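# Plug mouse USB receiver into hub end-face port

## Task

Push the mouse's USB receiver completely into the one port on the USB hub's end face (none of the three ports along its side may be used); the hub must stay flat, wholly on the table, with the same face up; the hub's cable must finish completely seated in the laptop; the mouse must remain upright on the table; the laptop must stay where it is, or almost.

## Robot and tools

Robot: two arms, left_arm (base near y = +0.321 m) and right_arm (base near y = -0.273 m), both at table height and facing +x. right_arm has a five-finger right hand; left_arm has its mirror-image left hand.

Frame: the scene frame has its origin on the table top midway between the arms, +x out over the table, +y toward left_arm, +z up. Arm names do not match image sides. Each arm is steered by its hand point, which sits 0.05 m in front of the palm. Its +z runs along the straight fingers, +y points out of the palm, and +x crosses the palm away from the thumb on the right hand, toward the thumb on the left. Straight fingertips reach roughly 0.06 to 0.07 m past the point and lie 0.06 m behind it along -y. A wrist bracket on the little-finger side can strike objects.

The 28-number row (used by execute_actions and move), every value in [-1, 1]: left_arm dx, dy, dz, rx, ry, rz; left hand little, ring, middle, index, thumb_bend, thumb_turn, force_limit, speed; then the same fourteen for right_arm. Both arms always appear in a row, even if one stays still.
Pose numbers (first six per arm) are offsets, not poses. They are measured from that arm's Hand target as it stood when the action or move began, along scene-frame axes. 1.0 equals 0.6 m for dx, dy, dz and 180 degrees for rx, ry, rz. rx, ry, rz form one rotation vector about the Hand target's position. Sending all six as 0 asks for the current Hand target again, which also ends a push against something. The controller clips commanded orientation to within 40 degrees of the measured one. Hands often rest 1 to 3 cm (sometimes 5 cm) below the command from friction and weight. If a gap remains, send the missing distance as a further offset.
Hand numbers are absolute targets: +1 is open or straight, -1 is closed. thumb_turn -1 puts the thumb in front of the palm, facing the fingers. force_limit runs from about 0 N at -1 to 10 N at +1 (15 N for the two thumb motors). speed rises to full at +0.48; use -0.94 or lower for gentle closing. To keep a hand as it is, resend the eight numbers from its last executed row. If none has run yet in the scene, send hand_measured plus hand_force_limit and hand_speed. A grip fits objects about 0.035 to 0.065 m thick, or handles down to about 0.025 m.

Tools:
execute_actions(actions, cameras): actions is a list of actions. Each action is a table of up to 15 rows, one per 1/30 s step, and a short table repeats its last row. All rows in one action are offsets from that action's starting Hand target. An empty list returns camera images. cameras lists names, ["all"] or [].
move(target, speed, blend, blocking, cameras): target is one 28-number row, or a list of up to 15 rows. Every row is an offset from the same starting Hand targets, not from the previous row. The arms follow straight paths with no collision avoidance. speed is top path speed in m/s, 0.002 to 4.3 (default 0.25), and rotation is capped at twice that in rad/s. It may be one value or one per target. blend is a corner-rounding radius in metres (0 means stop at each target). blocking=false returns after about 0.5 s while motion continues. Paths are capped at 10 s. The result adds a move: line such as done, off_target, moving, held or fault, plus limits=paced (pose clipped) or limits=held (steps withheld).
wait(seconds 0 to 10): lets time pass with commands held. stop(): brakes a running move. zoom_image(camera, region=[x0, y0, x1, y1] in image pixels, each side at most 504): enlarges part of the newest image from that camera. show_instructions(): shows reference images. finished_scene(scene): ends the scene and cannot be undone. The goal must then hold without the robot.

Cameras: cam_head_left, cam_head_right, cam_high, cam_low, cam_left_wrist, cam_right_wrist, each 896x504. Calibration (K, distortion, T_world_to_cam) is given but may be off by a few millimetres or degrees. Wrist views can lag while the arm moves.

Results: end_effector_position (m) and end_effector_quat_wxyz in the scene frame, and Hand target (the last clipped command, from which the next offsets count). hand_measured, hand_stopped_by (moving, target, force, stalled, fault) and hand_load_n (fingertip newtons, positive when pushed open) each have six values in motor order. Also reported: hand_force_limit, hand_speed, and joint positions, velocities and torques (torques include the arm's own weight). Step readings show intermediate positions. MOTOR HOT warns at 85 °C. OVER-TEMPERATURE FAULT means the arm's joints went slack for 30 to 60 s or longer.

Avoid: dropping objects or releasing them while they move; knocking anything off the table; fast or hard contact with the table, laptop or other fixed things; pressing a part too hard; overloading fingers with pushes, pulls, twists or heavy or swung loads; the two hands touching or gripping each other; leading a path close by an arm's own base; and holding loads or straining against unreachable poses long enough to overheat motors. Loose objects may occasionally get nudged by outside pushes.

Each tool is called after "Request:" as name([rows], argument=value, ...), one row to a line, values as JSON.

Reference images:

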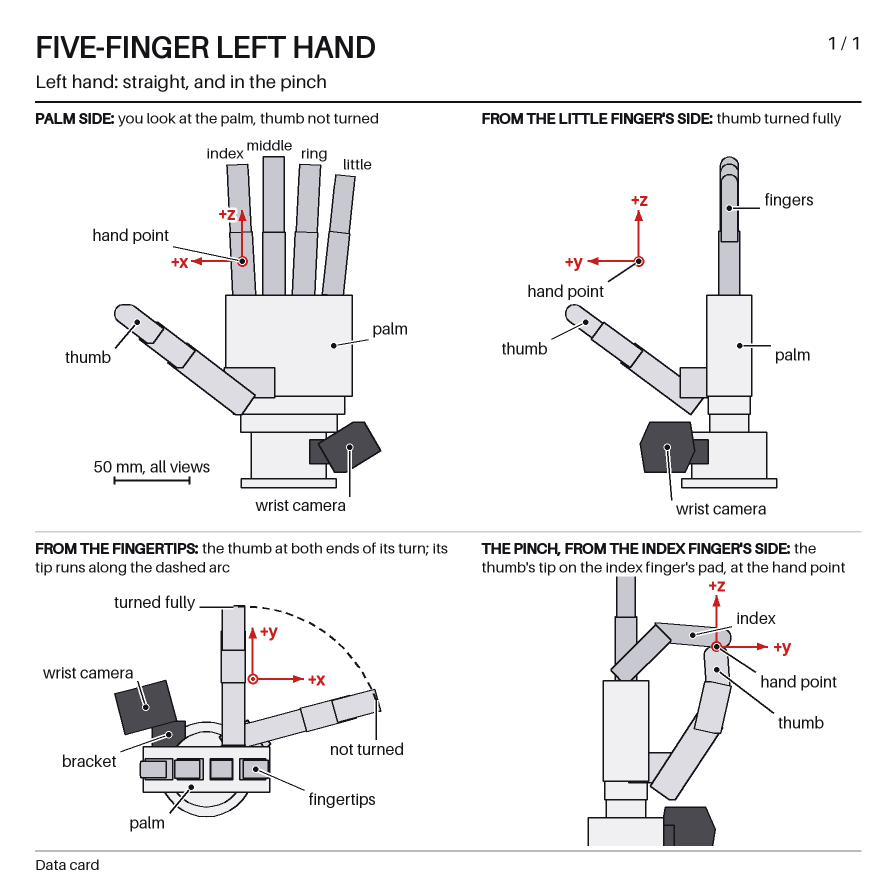

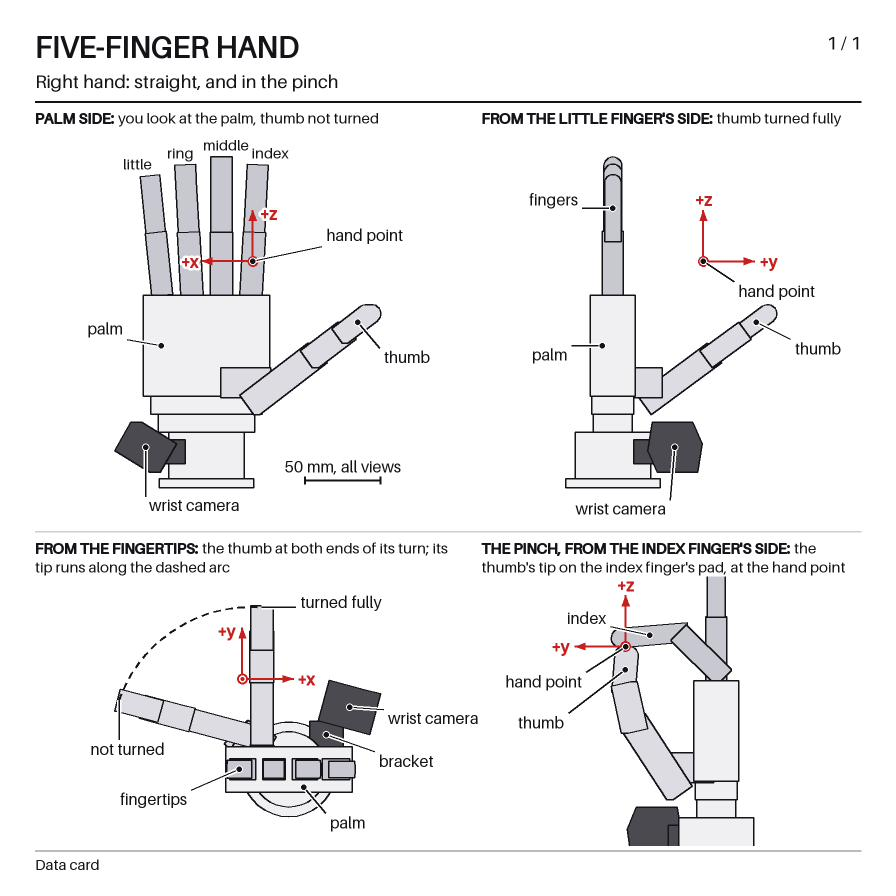

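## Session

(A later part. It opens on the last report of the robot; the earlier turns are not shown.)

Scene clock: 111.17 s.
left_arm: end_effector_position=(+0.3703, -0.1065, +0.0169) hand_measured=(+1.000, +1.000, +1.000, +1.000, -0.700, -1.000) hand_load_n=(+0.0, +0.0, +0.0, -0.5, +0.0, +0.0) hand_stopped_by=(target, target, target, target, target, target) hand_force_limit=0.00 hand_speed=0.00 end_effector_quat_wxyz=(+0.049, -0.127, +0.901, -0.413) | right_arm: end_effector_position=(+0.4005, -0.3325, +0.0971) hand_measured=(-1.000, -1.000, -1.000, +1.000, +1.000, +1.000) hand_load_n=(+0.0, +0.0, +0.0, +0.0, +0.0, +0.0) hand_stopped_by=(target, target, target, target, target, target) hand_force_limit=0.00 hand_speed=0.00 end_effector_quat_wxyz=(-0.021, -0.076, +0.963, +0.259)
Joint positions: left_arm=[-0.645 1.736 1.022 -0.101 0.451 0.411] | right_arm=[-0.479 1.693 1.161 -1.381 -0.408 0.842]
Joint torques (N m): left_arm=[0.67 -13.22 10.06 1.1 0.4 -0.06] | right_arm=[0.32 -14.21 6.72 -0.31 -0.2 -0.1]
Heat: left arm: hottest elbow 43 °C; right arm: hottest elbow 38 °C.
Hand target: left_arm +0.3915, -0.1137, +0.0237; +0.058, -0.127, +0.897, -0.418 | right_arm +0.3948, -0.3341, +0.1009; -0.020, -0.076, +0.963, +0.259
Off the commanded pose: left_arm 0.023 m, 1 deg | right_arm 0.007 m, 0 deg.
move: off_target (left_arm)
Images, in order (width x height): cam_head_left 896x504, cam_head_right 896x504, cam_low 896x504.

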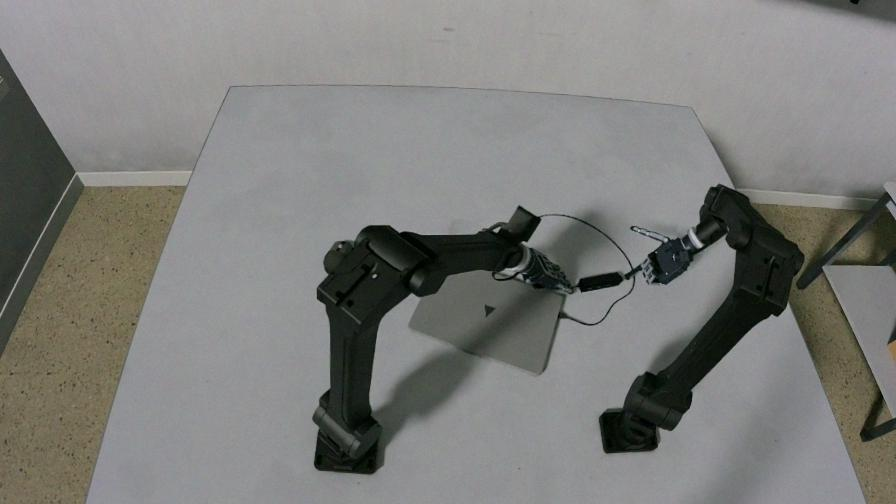

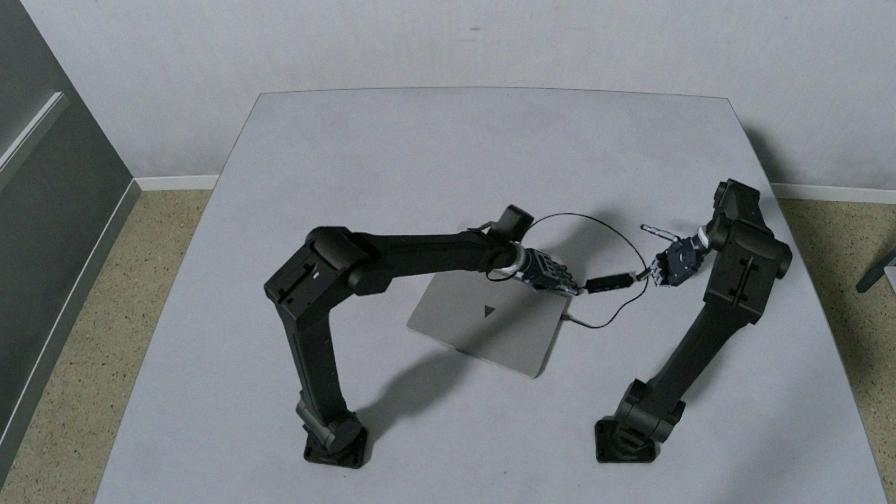

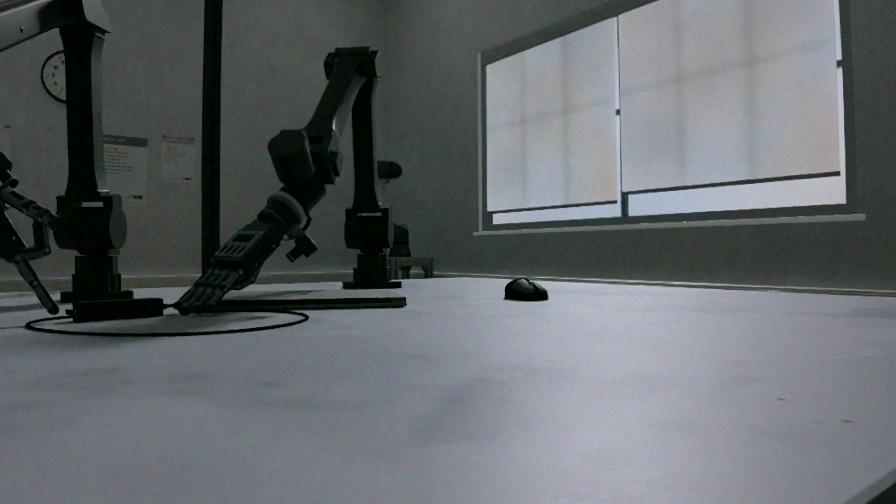

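Request:
move(target=[0,0,0,0,0,0,1,1,1,1,-0.7,-1,0,0,-0.003,0.025,-0.001,0,0,0,-1,-1,-1,1,1,1,0,0], speed=0.03, cameras=["cam_head_left","cam_low"])

Request:
zoom_image(camera="cam_low", region=[20, 285, 200, 345])

Request:
zoom_image(camera="cam_head_left", region=[560, 250, 660, 310])

Scene clock: 115.93 s.
left_arm: end_effector_position=(+0.3703, -0.1065, +0.0169) hand_measured=(+1.000, +1.000, +1.000, +1.000, -0.700, -1.000) hand_load_n=(+0.0, +0.0, +0.0, -0.5, +0.0, +0.0) hand_stopped_by=(target, target, target, target, target, target) hand_force_limit=0.00 hand_speed=0.00 end_effector_quat_wxyz=(+0.049, -0.127, +0.901, -0.413) | right_arm: end_effector_position=(+0.3955, -0.3247, +0.0989) hand_measured=(-1.000, -1.000, -1.000, +1.000, +1.000, +1.000) hand_load_n=(+0.0, +0.0, +0.0, +0.0, -0.5, +0.0) hand_stopped_by=(target, target, target, target, target, target) hand_force_limit=0.00 hand_speed=0.00 end_effector_quat_wxyz=(-0.021, -0.077, +0.962, +0.260)
Joint positions: left_arm=[-0.645 1.736 1.022 -0.101 0.451 0.411] | right_arm=[-0.469 1.673 1.14 -1.378 -0.412 0.848]
Joint torques (N m): left_arm=[0.56 -13.22 10.07 1.11 0.41 -0.06] | right_arm=[2.26 -13.8 6.2 0.44 -0.39 0.08]
Heat: left arm: hottest elbow 44 °C; right arm: hottest elbow 38 °C.
Hand target: left_arm +0.3915, -0.1137, +0.0237; +0.058, -0.127, +0.897, -0.418 | right_arm +0.3929, -0.3191, +0.1004; -0.020, -0.076, +0.963, +0.259
Off the commanded pose: left_arm 0.023 m, 1 deg | right_arm 0.006 m, 0 deg.
move: off_target (left_arm)
Images, in order (width x height): cam_head_left 896x504, cam_low 896x504.

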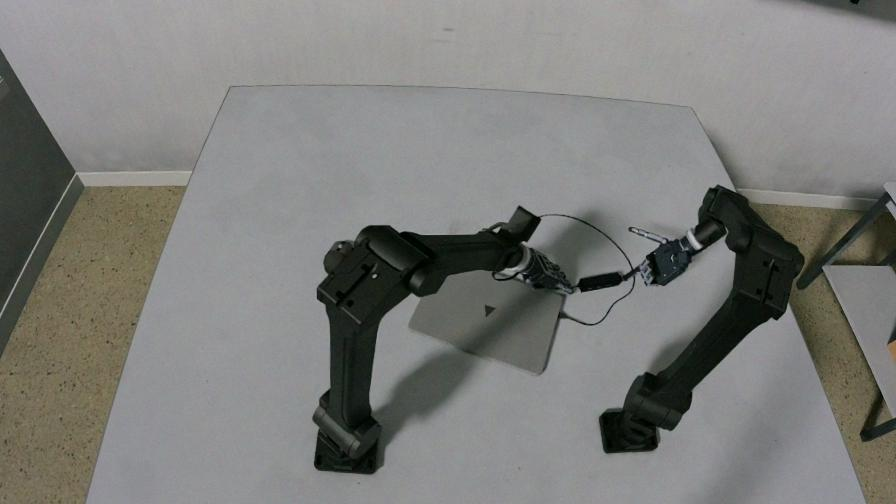

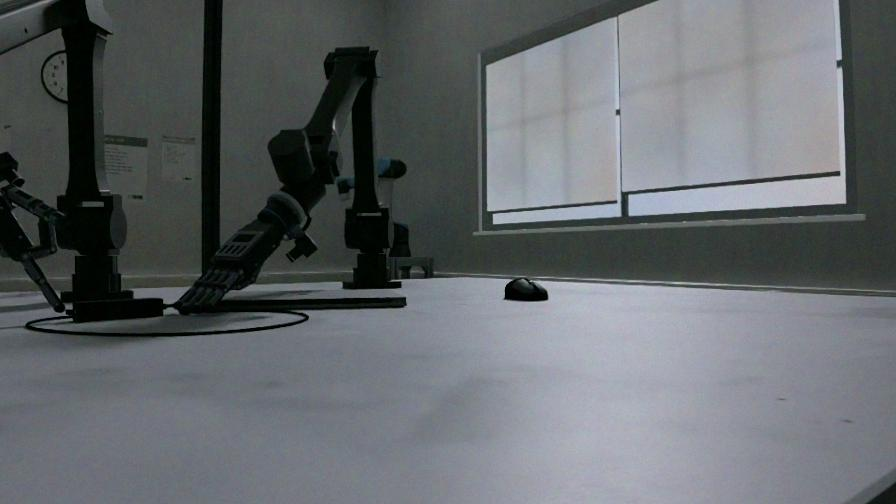

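Scaled by 2.800 from the camera's 896x504 image, which has a finer 1280x720 frame.

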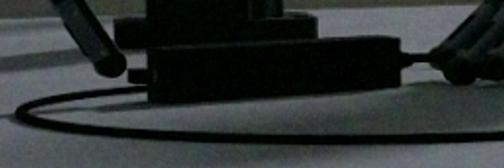

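Scaled by 5.040 from the camera's 896x504 image, which has a finer 1280x720 frame.

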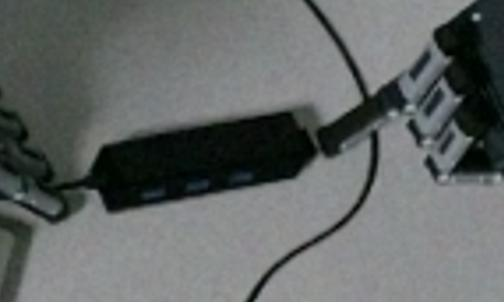

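Request:
zoom_image(camera="cam_head_left", region=[605, 265, 645, 290])

Request:
zoom_image(camera="cam_low", region=[40, 290, 110, 330])

Scaled by 12.600 from the camera's 896x504 image, which has a finer 1280x720 frame.

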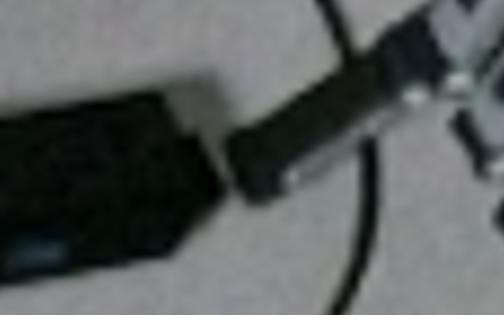

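Scaled by 7.200 from the camera's 896x504 image, which has a finer 1280x720 frame.

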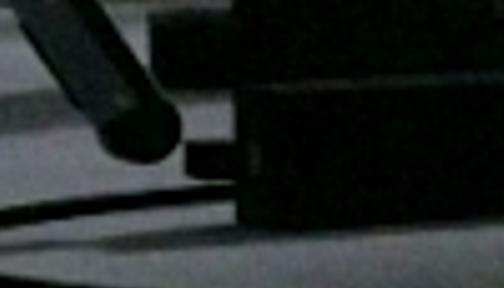

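Request:
move(target=[0,0,0,0,0,0,1,1,1,1,-0.7,-1,0,0,0.013,-0.003,-0.014,0,0,0,-1,-1,-1,1,1,1,0,0], speed=0.03, cameras=["cam_head_left","cam_low"])

Request:
zoom_image(camera="cam_low", region=[40, 290, 110, 330])

Request:
zoom_image(camera="cam_head_left", region=[605, 265, 645, 290])

Scene clock: 119.27 s.
left_arm: end_effector_position=(+0.3703, -0.1065, +0.0169) hand_measured=(+1.000, +1.000, +1.000, +1.000, -0.700, -1.000) hand_load_n=(+0.0, +0.0, +0.0, +0.0, +0.0, +0.0) hand_stopped_by=(target, target, target, target, target, target) hand_force_limit=0.00 hand_speed=0.00 end_effector_quat_wxyz=(+0.049, -0.127, +0.901, -0.413) | right_arm: end_effector_position=(+0.3995, -0.3247, +0.0973) hand_measured=(-1.000, -1.000, -1.000, +1.000, +1.000, +1.000) hand_load_n=(+0.0, +0.0, +0.0, +0.0, +0.0, +0.0) hand_stopped_by=(target, target, target, target, target, target) hand_force_limit=0.00 hand_speed=0.00 end_effector_quat_wxyz=(-0.015, -0.079, +0.963, +0.256)
Joint positions: left_arm=[-0.645 1.736 1.022 -0.101 0.451 0.411] | right_arm=[-0.464 1.673 1.14 -1.36 -0.413 0.853]
Joint torques (N m): left_arm=[0.62 -13.22 10.06 1.1 0.4 -0.06] | right_arm=[2.08 -11.81 7.42 0.28 -0.46 0.18]
Heat: left arm: hottest elbow 44 °C; right arm: hottest elbow 38 °C.
Hand target: left_arm +0.3915, -0.1137, +0.0237; +0.058, -0.127, +0.897, -0.418 | right_arm +0.4007, -0.3208, +0.0919; -0.020, -0.076, +0.963, +0.259
Off the commanded pose: left_arm 0.023 m, 1 deg | right_arm 0.007 m, 1 deg.
move: off_target (left_arm)
Images, in order (width x height): cam_head_left 896x504, cam_low 896x504.

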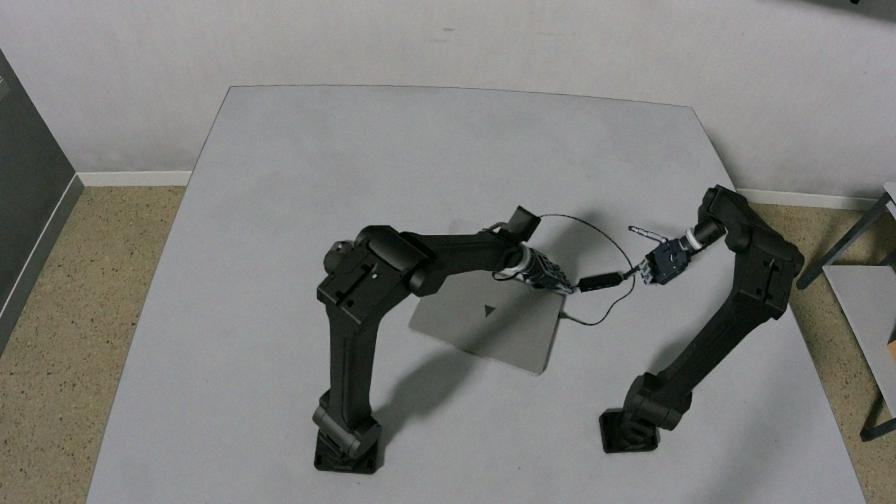

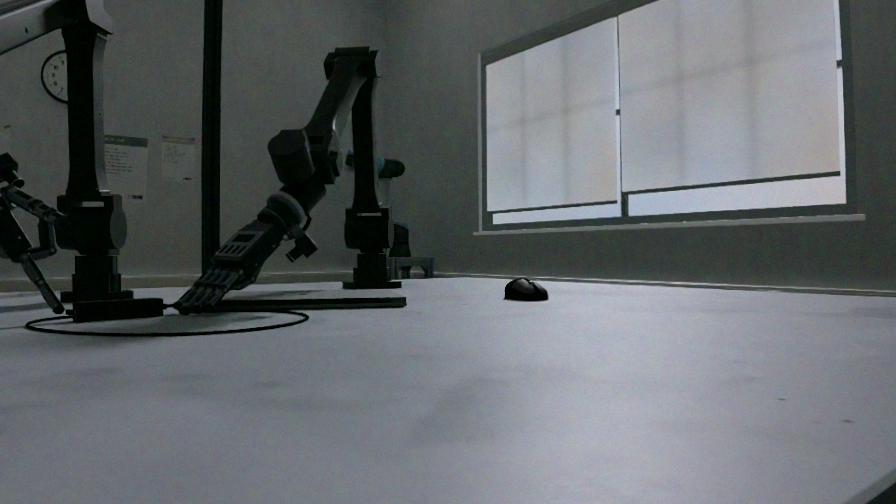

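Scaled by 7.200 from the camera's 896x504 image, which has a finer 1280x720 frame.

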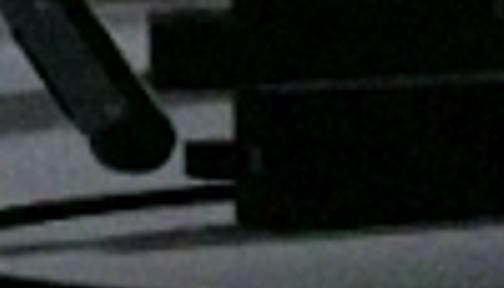

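Scaled by 12.600 from the camera's 896x504 image, which has a finer 1280x720 frame.

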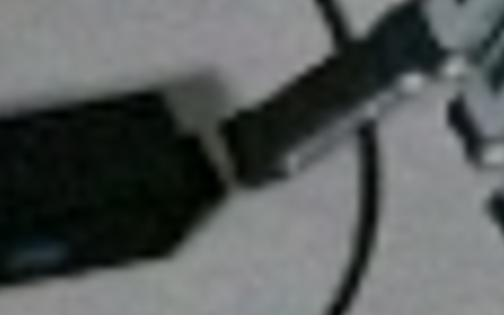

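Request:
wait(seconds=0.1, cameras=["cam_head_right","cam_right_wrist","cam_high","cam_left_wrist"])

Request:
zoom_image(camera="cam_head_right", region=[620, 265, 660, 290])

Scene clock: 122.23 s.
left_arm: end_effector_position=(+0.3703, -0.1065, +0.0169) hand_measured=(+1.000, +1.000, +1.000, +1.000, -0.700, -1.000) hand_load_n=(+0.0, +0.0, +0.0, +0.0, +0.0, +0.0) hand_stopped_by=(target, target, target, target, target, target) hand_force_limit=0.00 hand_speed=0.00 end_effector_quat_wxyz=(+0.049, -0.127, +0.901, -0.413) | right_arm: end_effector_position=(+0.3996, -0.3247, +0.0973) hand_measured=(-1.000, -1.000, -1.000, +1.000, +1.000, +1.000) hand_load_n=(+0.0, +0.0, +0.0, +0.0, +0.0, +0.0) hand_stopped_by=(target, target, target, target, target, target) hand_force_limit=0.00 hand_speed=0.00 end_effector_quat_wxyz=(-0.015, -0.079, +0.963, +0.256)
Joint positions: left_arm=[-0.645 1.736 1.022 -0.101 0.451 0.411] | right_arm=[-0.464 1.673 1.14 -1.36 -0.413 0.853]
Joint torques (N m): left_arm=[0.62 -13.22 10.06 1.11 0.4 -0.06] | right_arm=[1.55 -12.16 7.32 0.16 -0.42 0.12]
Heat: left arm: hottest elbow 44 °C; right arm: hottest elbow 38 °C.
Hand target: left_arm +0.3915, -0.1137, +0.0237; +0.058, -0.127, +0.897, -0.418 | right_arm +0.4008, -0.3208, +0.0919; -0.020, -0.076, +0.963, +0.259
Off the commanded pose: left_arm 0.023 m, 1 deg | right_arm 0.007 m, 1 deg.
wait: 0.10 s; at rest from the start
camera_calibration:
cam_left_wrist: T_world_to_cam=[[-0.0366462, -0.6385, 0.768749, -0.0717934], [-0.941839, 0.27922, 0.187015, 0.375339], [-0.334059, -0.717185, -0.611597, 0.171141], [0, 0, 0, 1]] pos_world=[0.408049, -0.0279028, 0.0896664]
cam_right_wrist: T_world_to_cam=[[-0.439244, 0.781963, 0.442265, 0.383221], [0.829483, 0.163958, 0.533925, -0.321975], [0.344997, 0.601375, -0.720643, 0.239455], [0, 0, 0, 1]] pos_world=[0.352789, -0.390877, 0.174987]
Images, in order (width x height): cam_head_right 896x504, cam_high 896x504, cam_left_wrist 896x504, cam_right_wrist 896x504.

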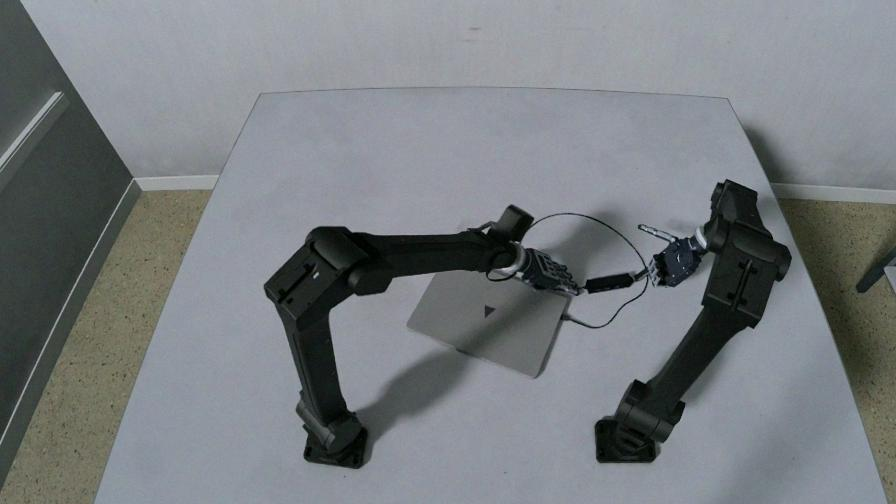

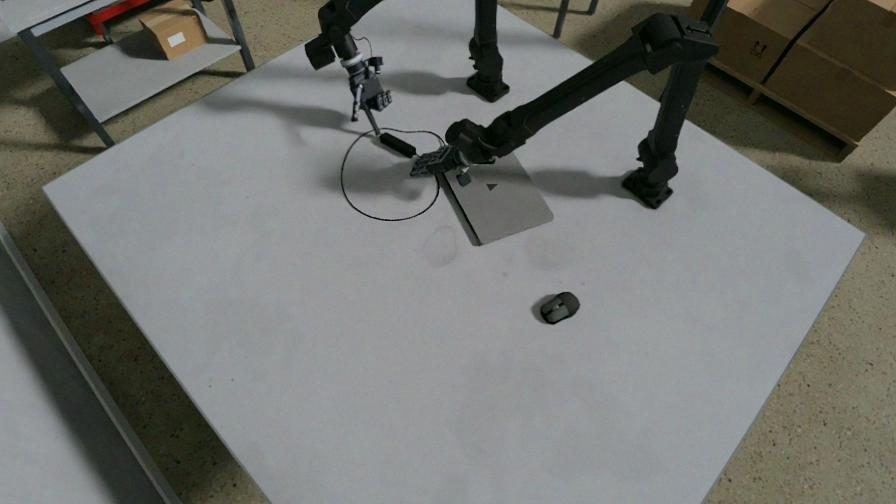

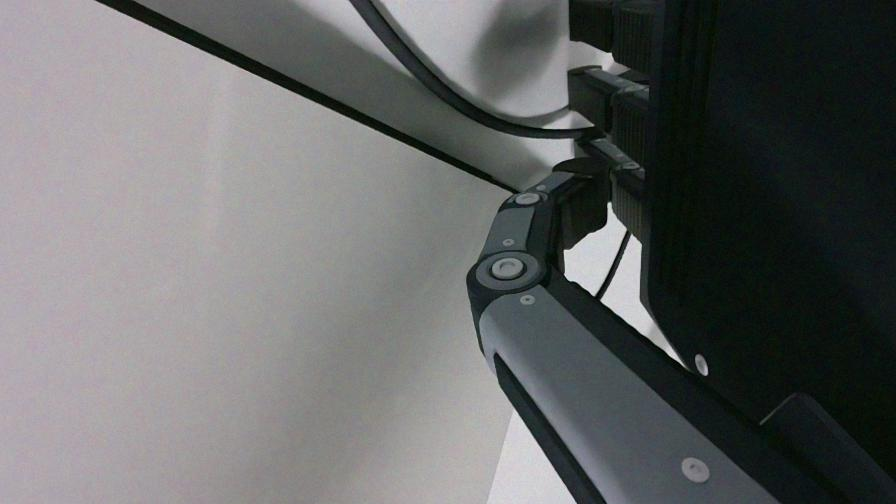

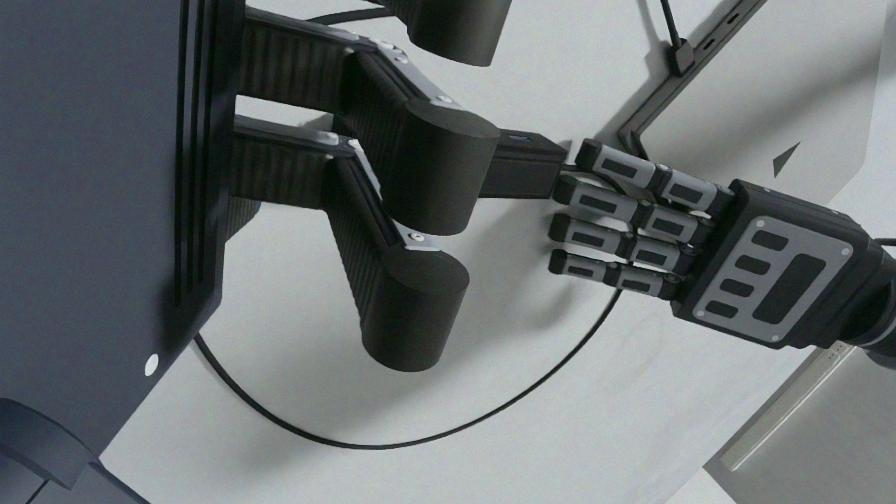

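Scaled by 12.600 from the camera's 896x504 image, which has a finer 1280x720 frame.

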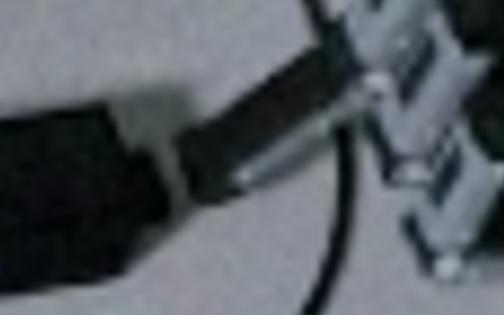

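Request:
zoom_image(camera="cam_high", region=[355, 110, 435, 170])

Scaled by 6.300 from the camera's 896x504 image, which has a finer 1280x720 frame.

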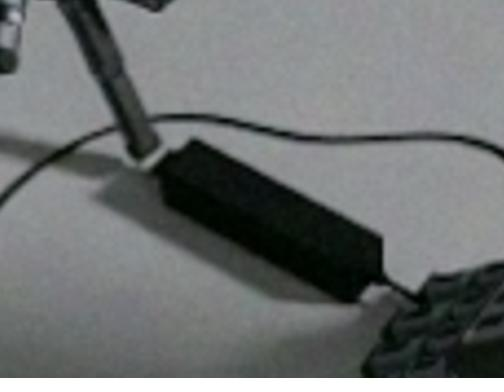

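Request:
move(target=[0,0,0,0,0,0,1,1,1,1,-0.7,-1,0,0,-0.0095,0.01,-0.003,0,0,0,-1,-1,-1,1,1,1,0,0], speed=0.03, cameras=["cam_head_left","cam_low"])

Request:
zoom_image(camera="cam_low", region=[40, 290, 110, 330])

Request:
zoom_image(camera="cam_head_left", region=[605, 265, 645, 290])

Scene clock: 125.83 s.
left_arm: end_effector_position=(+0.3703, -0.1065, +0.0169) hand_measured=(+1.000, +1.000, +1.000, +1.000, -0.700, -1.000) hand_load_n=(+0.0, +0.0, +0.0, +0.0, +0.5, +0.0) hand_stopped_by=(target, target, target, target, target, target) hand_force_limit=0.00 hand_speed=0.00 end_effector_quat_wxyz=(+0.049, -0.127, +0.901, -0.413) | right_arm: end_effector_position=(+0.3980, -0.3210, +0.0930) hand_measured=(-1.000, -1.000, -1.000, +1.000, +1.000, +1.000) hand_load_n=(+0.0, +0.0, +0.0, +0.0, +0.0, +0.0) hand_stopped_by=(target, target, target, target, target, target) hand_force_limit=0.00 hand_speed=0.00 end_effector_quat_wxyz=(-0.016, -0.078, +0.963, +0.257)
Joint positions: left_arm=[-0.645 1.736 1.022 -0.101 0.451 0.411] | right_arm=[-0.459 1.673 1.126 -1.347 -0.415 0.859]
Joint torques (N m): left_arm=[0.62 -13.22 10.06 1.11 0.41 -0.06] | right_arm=[1.85 -13.22 6.01 -0.06 -0.45 0.13]
Heat: left arm: hottest elbow 44 °C; right arm: hottest elbow 38 °C.
Hand target: left_arm +0.3915, -0.1137, +0.0237; +0.058, -0.127, +0.897, -0.418 | right_arm +0.3950, -0.3149, +0.0901; -0.020, -0.076, +0.963, +0.259
Off the commanded pose: left_arm 0.023 m, 1 deg | right_arm 0.007 m, 1 deg.
move: off_target (left_arm)
Images, in order (width x height): cam_head_left 896x504, cam_low 896x504.

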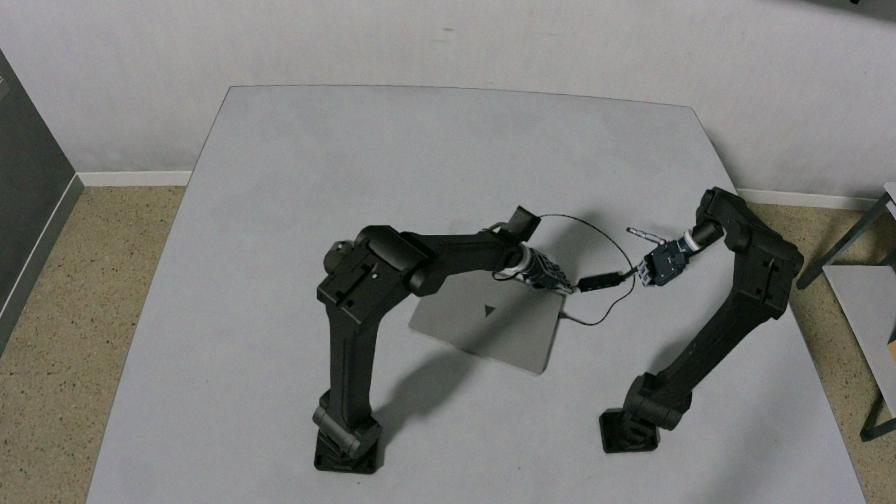

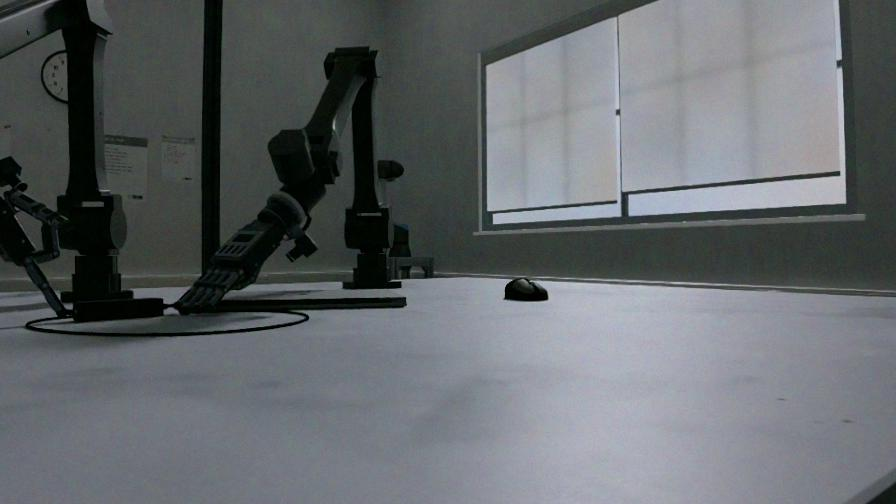

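Scaled by 7.200 from the camera's 896x504 image, which has a finer 1280x720 frame.

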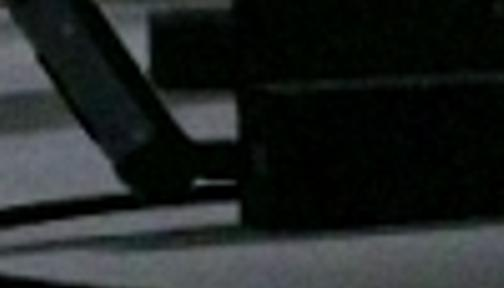

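Scaled by 12.600 from the camera's 896x504 image, which has a finer 1280x720 frame.

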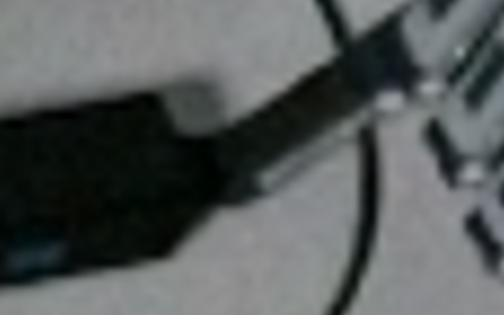

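Request:
move(target=[0.005,-0.018,0.001,0,0,0,1,1,1,1,-0.7,-1,0,0,0,0,0,0,0,0,-1,-1,-1,1,1,1,0,0], speed=0.03, cameras=["cam_head_left","cam_low","cam_head_right"])

Request:
zoom_image(camera="cam_low", region=[20, 285, 200, 345])

Request:
zoom_image(camera="cam_head_left", region=[560, 255, 620, 300])

Scene clock: 127.97 s.
left_arm: end_effector_position=(+0.3784, -0.1125, +0.0171) hand_measured=(+1.000, +1.000, +1.000, +1.000, -0.700, -1.000) hand_load_n=(+0.0, +0.0, +0.0, -0.5, +0.0, +0.0) hand_stopped_by=(target, target, target, target, target, target) hand_force_limit=0.00 hand_speed=0.00 end_effector_quat_wxyz=(+0.051, -0.128, +0.900, -0.413) | right_arm: end_effector_position=(+0.3980, -0.3210, +0.0930) hand_measured=(-1.000, -1.000, -1.000, +1.000, +1.000, +1.000) hand_load_n=(+0.0, +0.0, +0.0, +0.0, +0.0, +0.0) hand_stopped_by=(target, target, target, target, target, target) hand_force_limit=0.00 hand_speed=0.00 end_effector_quat_wxyz=(-0.016, -0.078, +0.963, +0.257)
Joint positions: left_arm=[-0.645 1.755 1.05 -0.106 0.448 0.411] | right_arm=[-0.459 1.673 1.126 -1.347 -0.415 0.86]
Joint torques (N m): left_arm=[-0.26 -13.63 10.14 1.1 0.2 -0.15] | right_arm=[1.26 -13.39 6.2 0.42 -0.38 0.17]
Heat: left arm: hottest elbow 45 °C; right arm: hottest elbow 38 °C.
Hand target: left_arm +0.3945, -0.1246, +0.0244; +0.058, -0.127, +0.897, -0.419 | right_arm +0.3950, -0.3149, +0.0901; -0.020, -0.076, +0.963, +0.259
Off the commanded pose: left_arm 0.021 m, 1 deg | right_arm 0.007 m, 1 deg.
move: off_target (left_arm)
Images, in order (width x height): cam_head_left 896x504, cam_head_right 896x504, cam_low 896x504.

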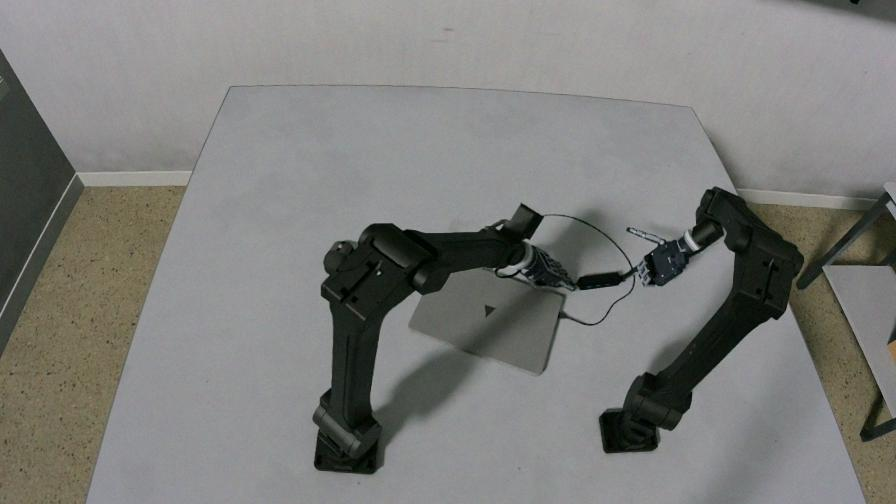

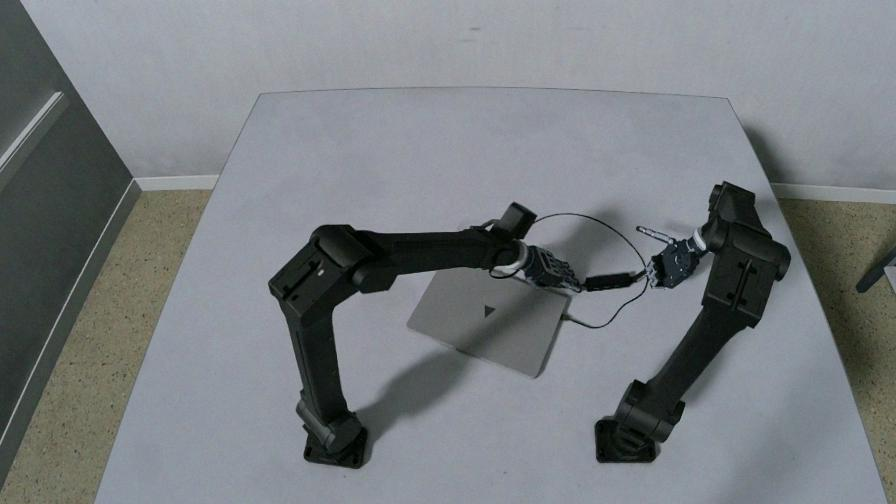

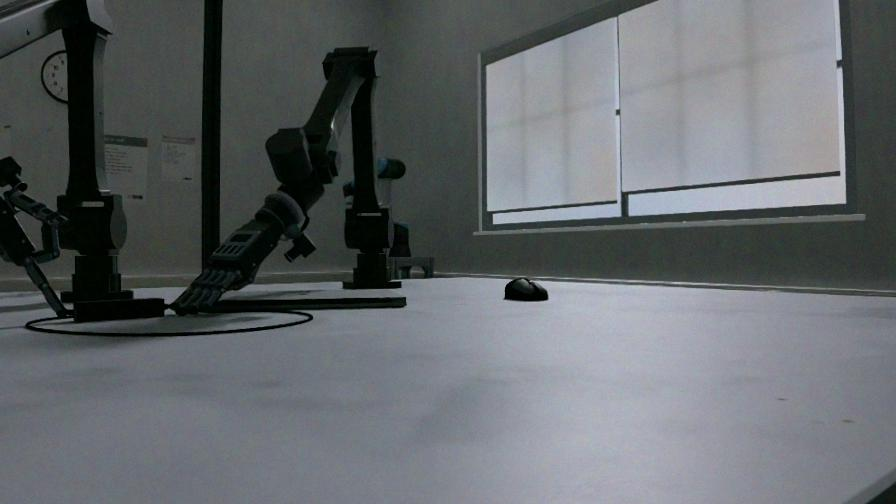

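Scaled by 2.800 from the camera's 896x504 image, which has a finer 1280x720 frame.

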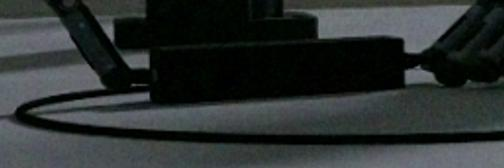

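Scaled by 8.400 from the camera's 896x504 image, which has a finer 1280x720 frame.

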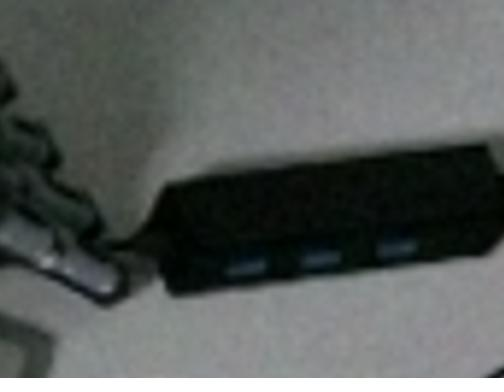

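Request:
move(target=[-0.028,-0.015,0.002,0,0,0,1,1,1,1,-0.7,-1,0,0,0,0,0,0,0,0,-1,-1,-1,1,1,1,0,0], speed=0.03, cameras=["cam_head_left","cam_low"])

Request:
zoom_image(camera="cam_low", region=[20, 285, 200, 345])

Request:
zoom_image(camera="cam_head_left", region=[560, 250, 660, 310])

Scene clock: 130.43 s.
left_arm: end_effector_position=(+0.3763, -0.1157, +0.0170) hand_measured=(+1.000, +1.000, +1.000, +1.000, -0.700, -1.000) hand_load_n=(-0.5, +0.0, +0.0, +0.0, +0.0, +0.0) hand_stopped_by=(target, target, target, target, target, target) hand_force_limit=0.00 hand_speed=0.00 end_effector_quat_wxyz=(+0.055, -0.135, +0.901, -0.409) | right_arm: end_effector_position=(+0.3980, -0.3210, +0.0931) hand_measured=(-1.000, -1.000, -1.000, +1.000, +1.000, +1.000) hand_load_n=(+0.0, +0.0, +0.0, +0.0, +0.0, +0.0) hand_stopped_by=(target, target, target, target, target, target) hand_force_limit=0.00 hand_speed=0.00 end_effector_quat_wxyz=(-0.016, -0.078, +0.963, +0.257)
Joint positions: left_arm=[-0.657 1.753 1.05 -0.106 0.424 0.391] | right_arm=[-0.459 1.673 1.126 -1.347 -0.416 0.86]
Joint torques (N m): left_arm=[-1.9 -14.92 8.69 1.85 0.18 -0.21] | right_arm=[2.26 -12.81 6.32 0.23 -0.39 0.12]
Heat: left arm: hottest elbow 45 °C; right arm: hottest elbow 38 °C.
Hand target: left_arm +0.3778, -0.1337, +0.0256; +0.058, -0.127, +0.897, -0.419 | right_arm +0.3950, -0.3149, +0.0901; -0.020, -0.076, +0.963, +0.259
Off the commanded pose: left_arm 0.020 m, 2 deg | right_arm 0.007 m, 1 deg.
move: off_target (left_arm)
Images, in order (width x height): cam_head_left 896x504, cam_low 896x504.

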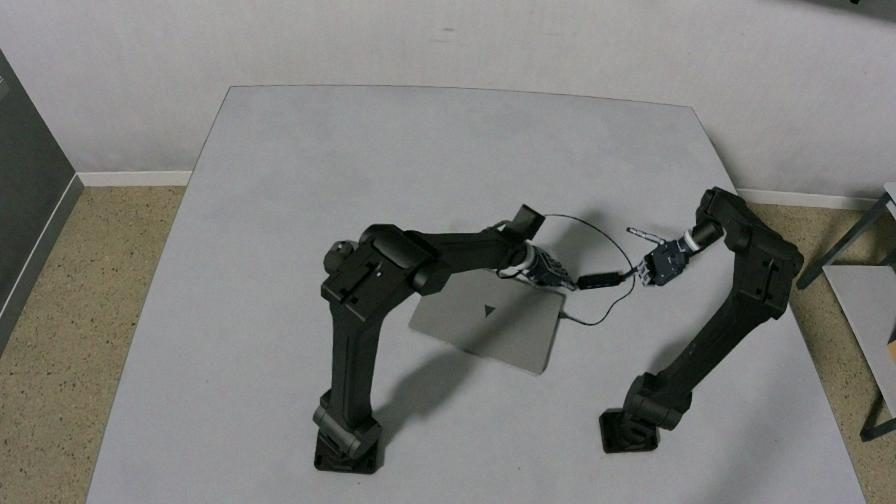

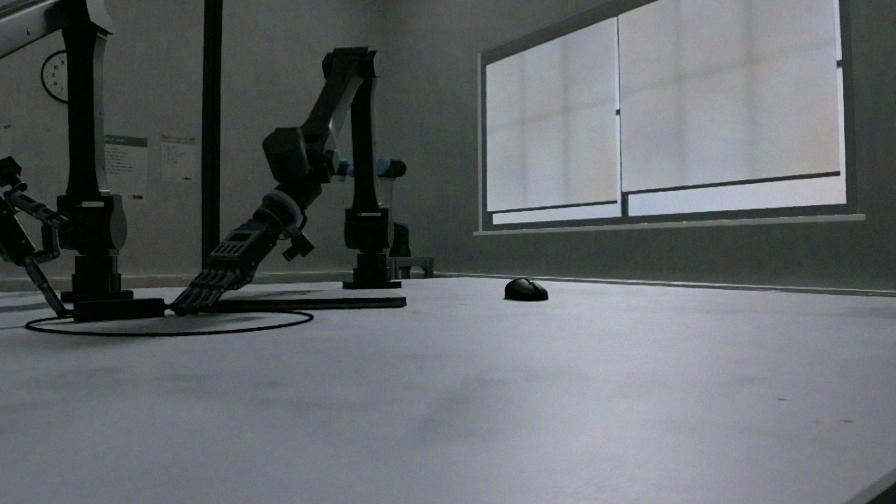

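Scaled by 2.800 from the camera's 896x504 image, which has a finer 1280x720 frame.

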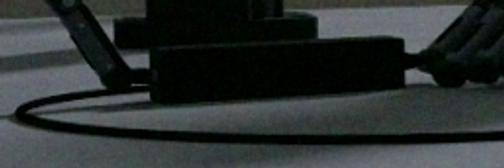

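Scaled by 5.040 from the camera's 896x504 image, which has a finer 1280x720 frame.

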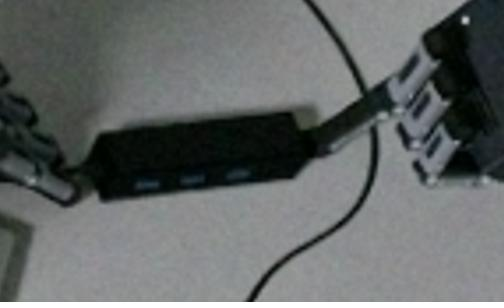

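Request:
zoom_image(camera="cam_head_left", region=[555, 270, 595, 300])

Request:
zoom_image(camera="cam_low", region=[130, 280, 200, 325])

Scaled by 12.600 from the camera's 896x504 image, which has a finer 1280x720 frame.

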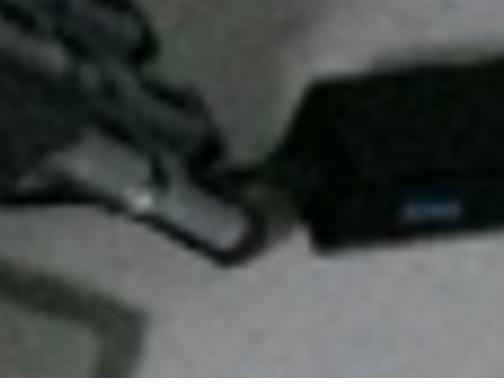

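Scaled by 7.200 from the camera's 896x504 image, which has a finer 1280x720 frame.

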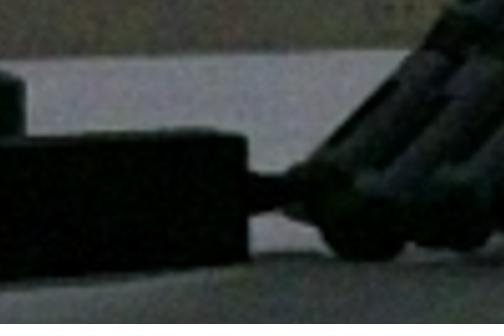

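Request:
move(target=[0.003,-0.0167,0,0,0,0,1,1,1,1,-0.7,-1,0,0,-0.001,0.0167,0.003,0,0,0,-1,-1,-1,1,1,1,0,0], speed=0.03, cameras=["cam_head_left","cam_low"])

Request:
zoom_image(camera="cam_low", region=[40, 290, 110, 330])

Request:
zoom_image(camera="cam_head_left", region=[560, 250, 660, 310])

Request:
zoom_image(camera="cam_low", region=[130, 280, 200, 325])

Scene clock: 134.13 s.
left_arm: end_effector_position=(+0.3759, -0.1174, +0.0172) hand_measured=(+1.000, +1.000, +1.000, +1.000, -0.700, -1.000) hand_load_n=(+0.0, +0.0, +0.0, -1.5, +0.0, +0.0) hand_stopped_by=(target, target, target, target, target, target) hand_force_limit=0.00 hand_speed=0.00 end_effector_quat_wxyz=(+0.057, -0.138, +0.901, -0.407) | right_arm: end_effector_position=(+0.3991, -0.3154, +0.0910) hand_measured=(-1.000, -1.000, -1.000, +1.000, +1.000, +1.000) hand_load_n=(+0.0, +0.0, +0.0, +0.0, +0.0, +0.0) hand_stopped_by=(target, target, target, target, target, target) hand_force_limit=0.00 hand_speed=0.00 end_effector_quat_wxyz=(-0.017, -0.073, +0.964, +0.256)
Joint positions: left_arm=[-0.662 1.753 1.052 -0.106 0.413 0.384] | right_arm=[-0.446 1.669 1.116 -1.334 -0.419 0.884]
Joint torques (N m): left_arm=[-2.32 -13.57 10.09 1.73 0.27 -0.22] | right_arm=[2.26 -13.39 5.72 0.14 -0.52 0.14]
Heat: left arm: hottest elbow 45 °C; right arm: hottest elbow 38 °C.
Hand target: left_arm +0.3796, -0.1436, +0.0254; +0.058, -0.127, +0.897, -0.418 | right_arm +0.3944, -0.3049, +0.0920; -0.020, -0.076, +0.963, +0.259
Off the commanded pose: left_arm 0.028 m, 2 deg | right_arm 0.012 m, 1 deg.
move: off_target (left_arm, right_arm)
Images, in order (width x height): cam_head_left 896x504, cam_low 896x504.

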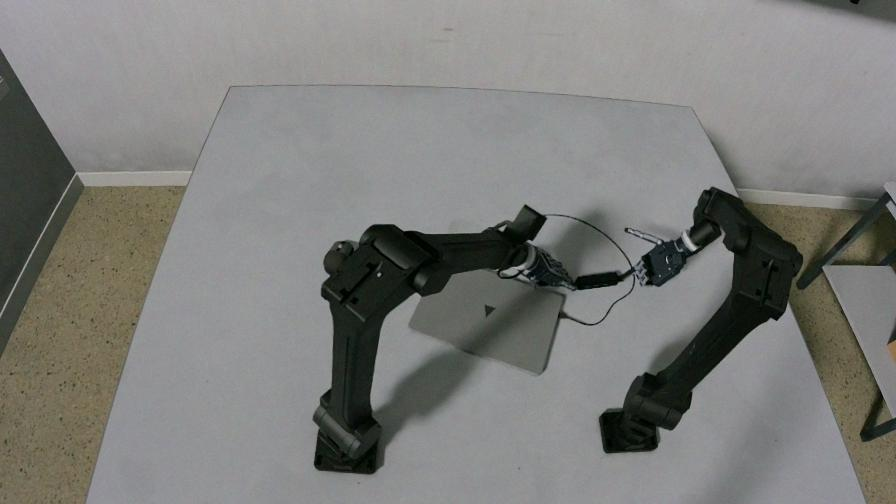

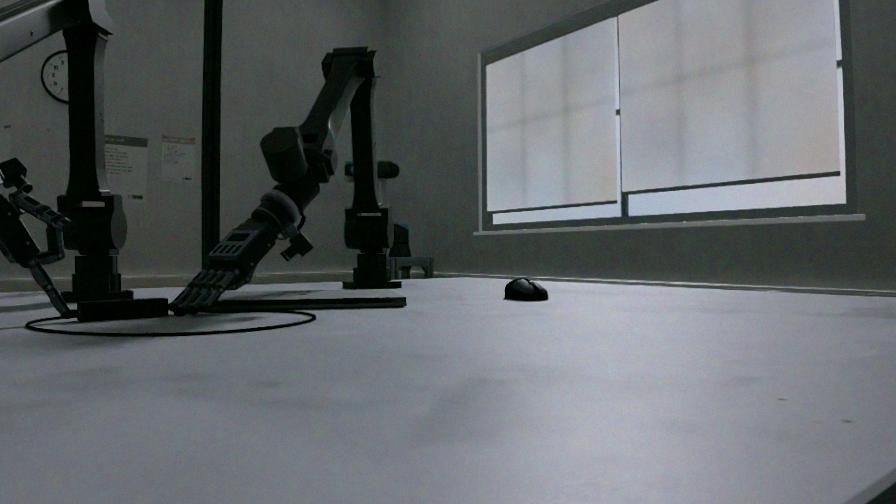

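Scaled by 7.200 from the camera's 896x504 image, which has a finer 1280x720 frame.

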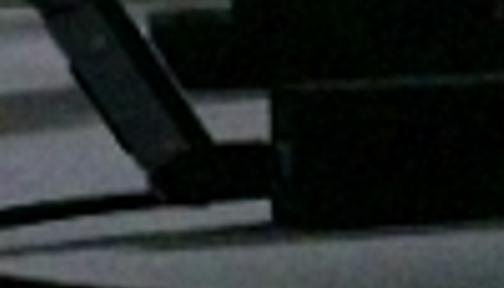

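Scaled by 5.040 from the camera's 896x504 image, which has a finer 1280x720 frame.

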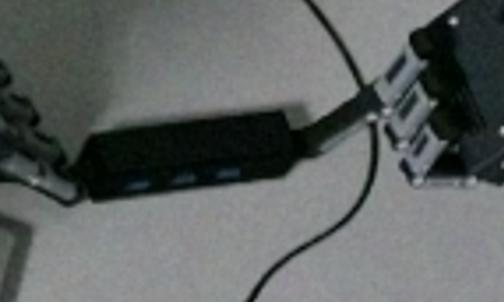

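Scaled by 7.200 from the camera's 896x504 image, which has a finer 1280x720 frame.

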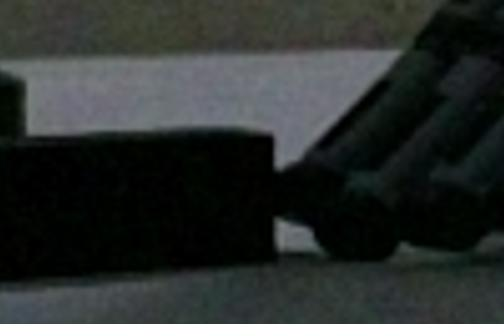

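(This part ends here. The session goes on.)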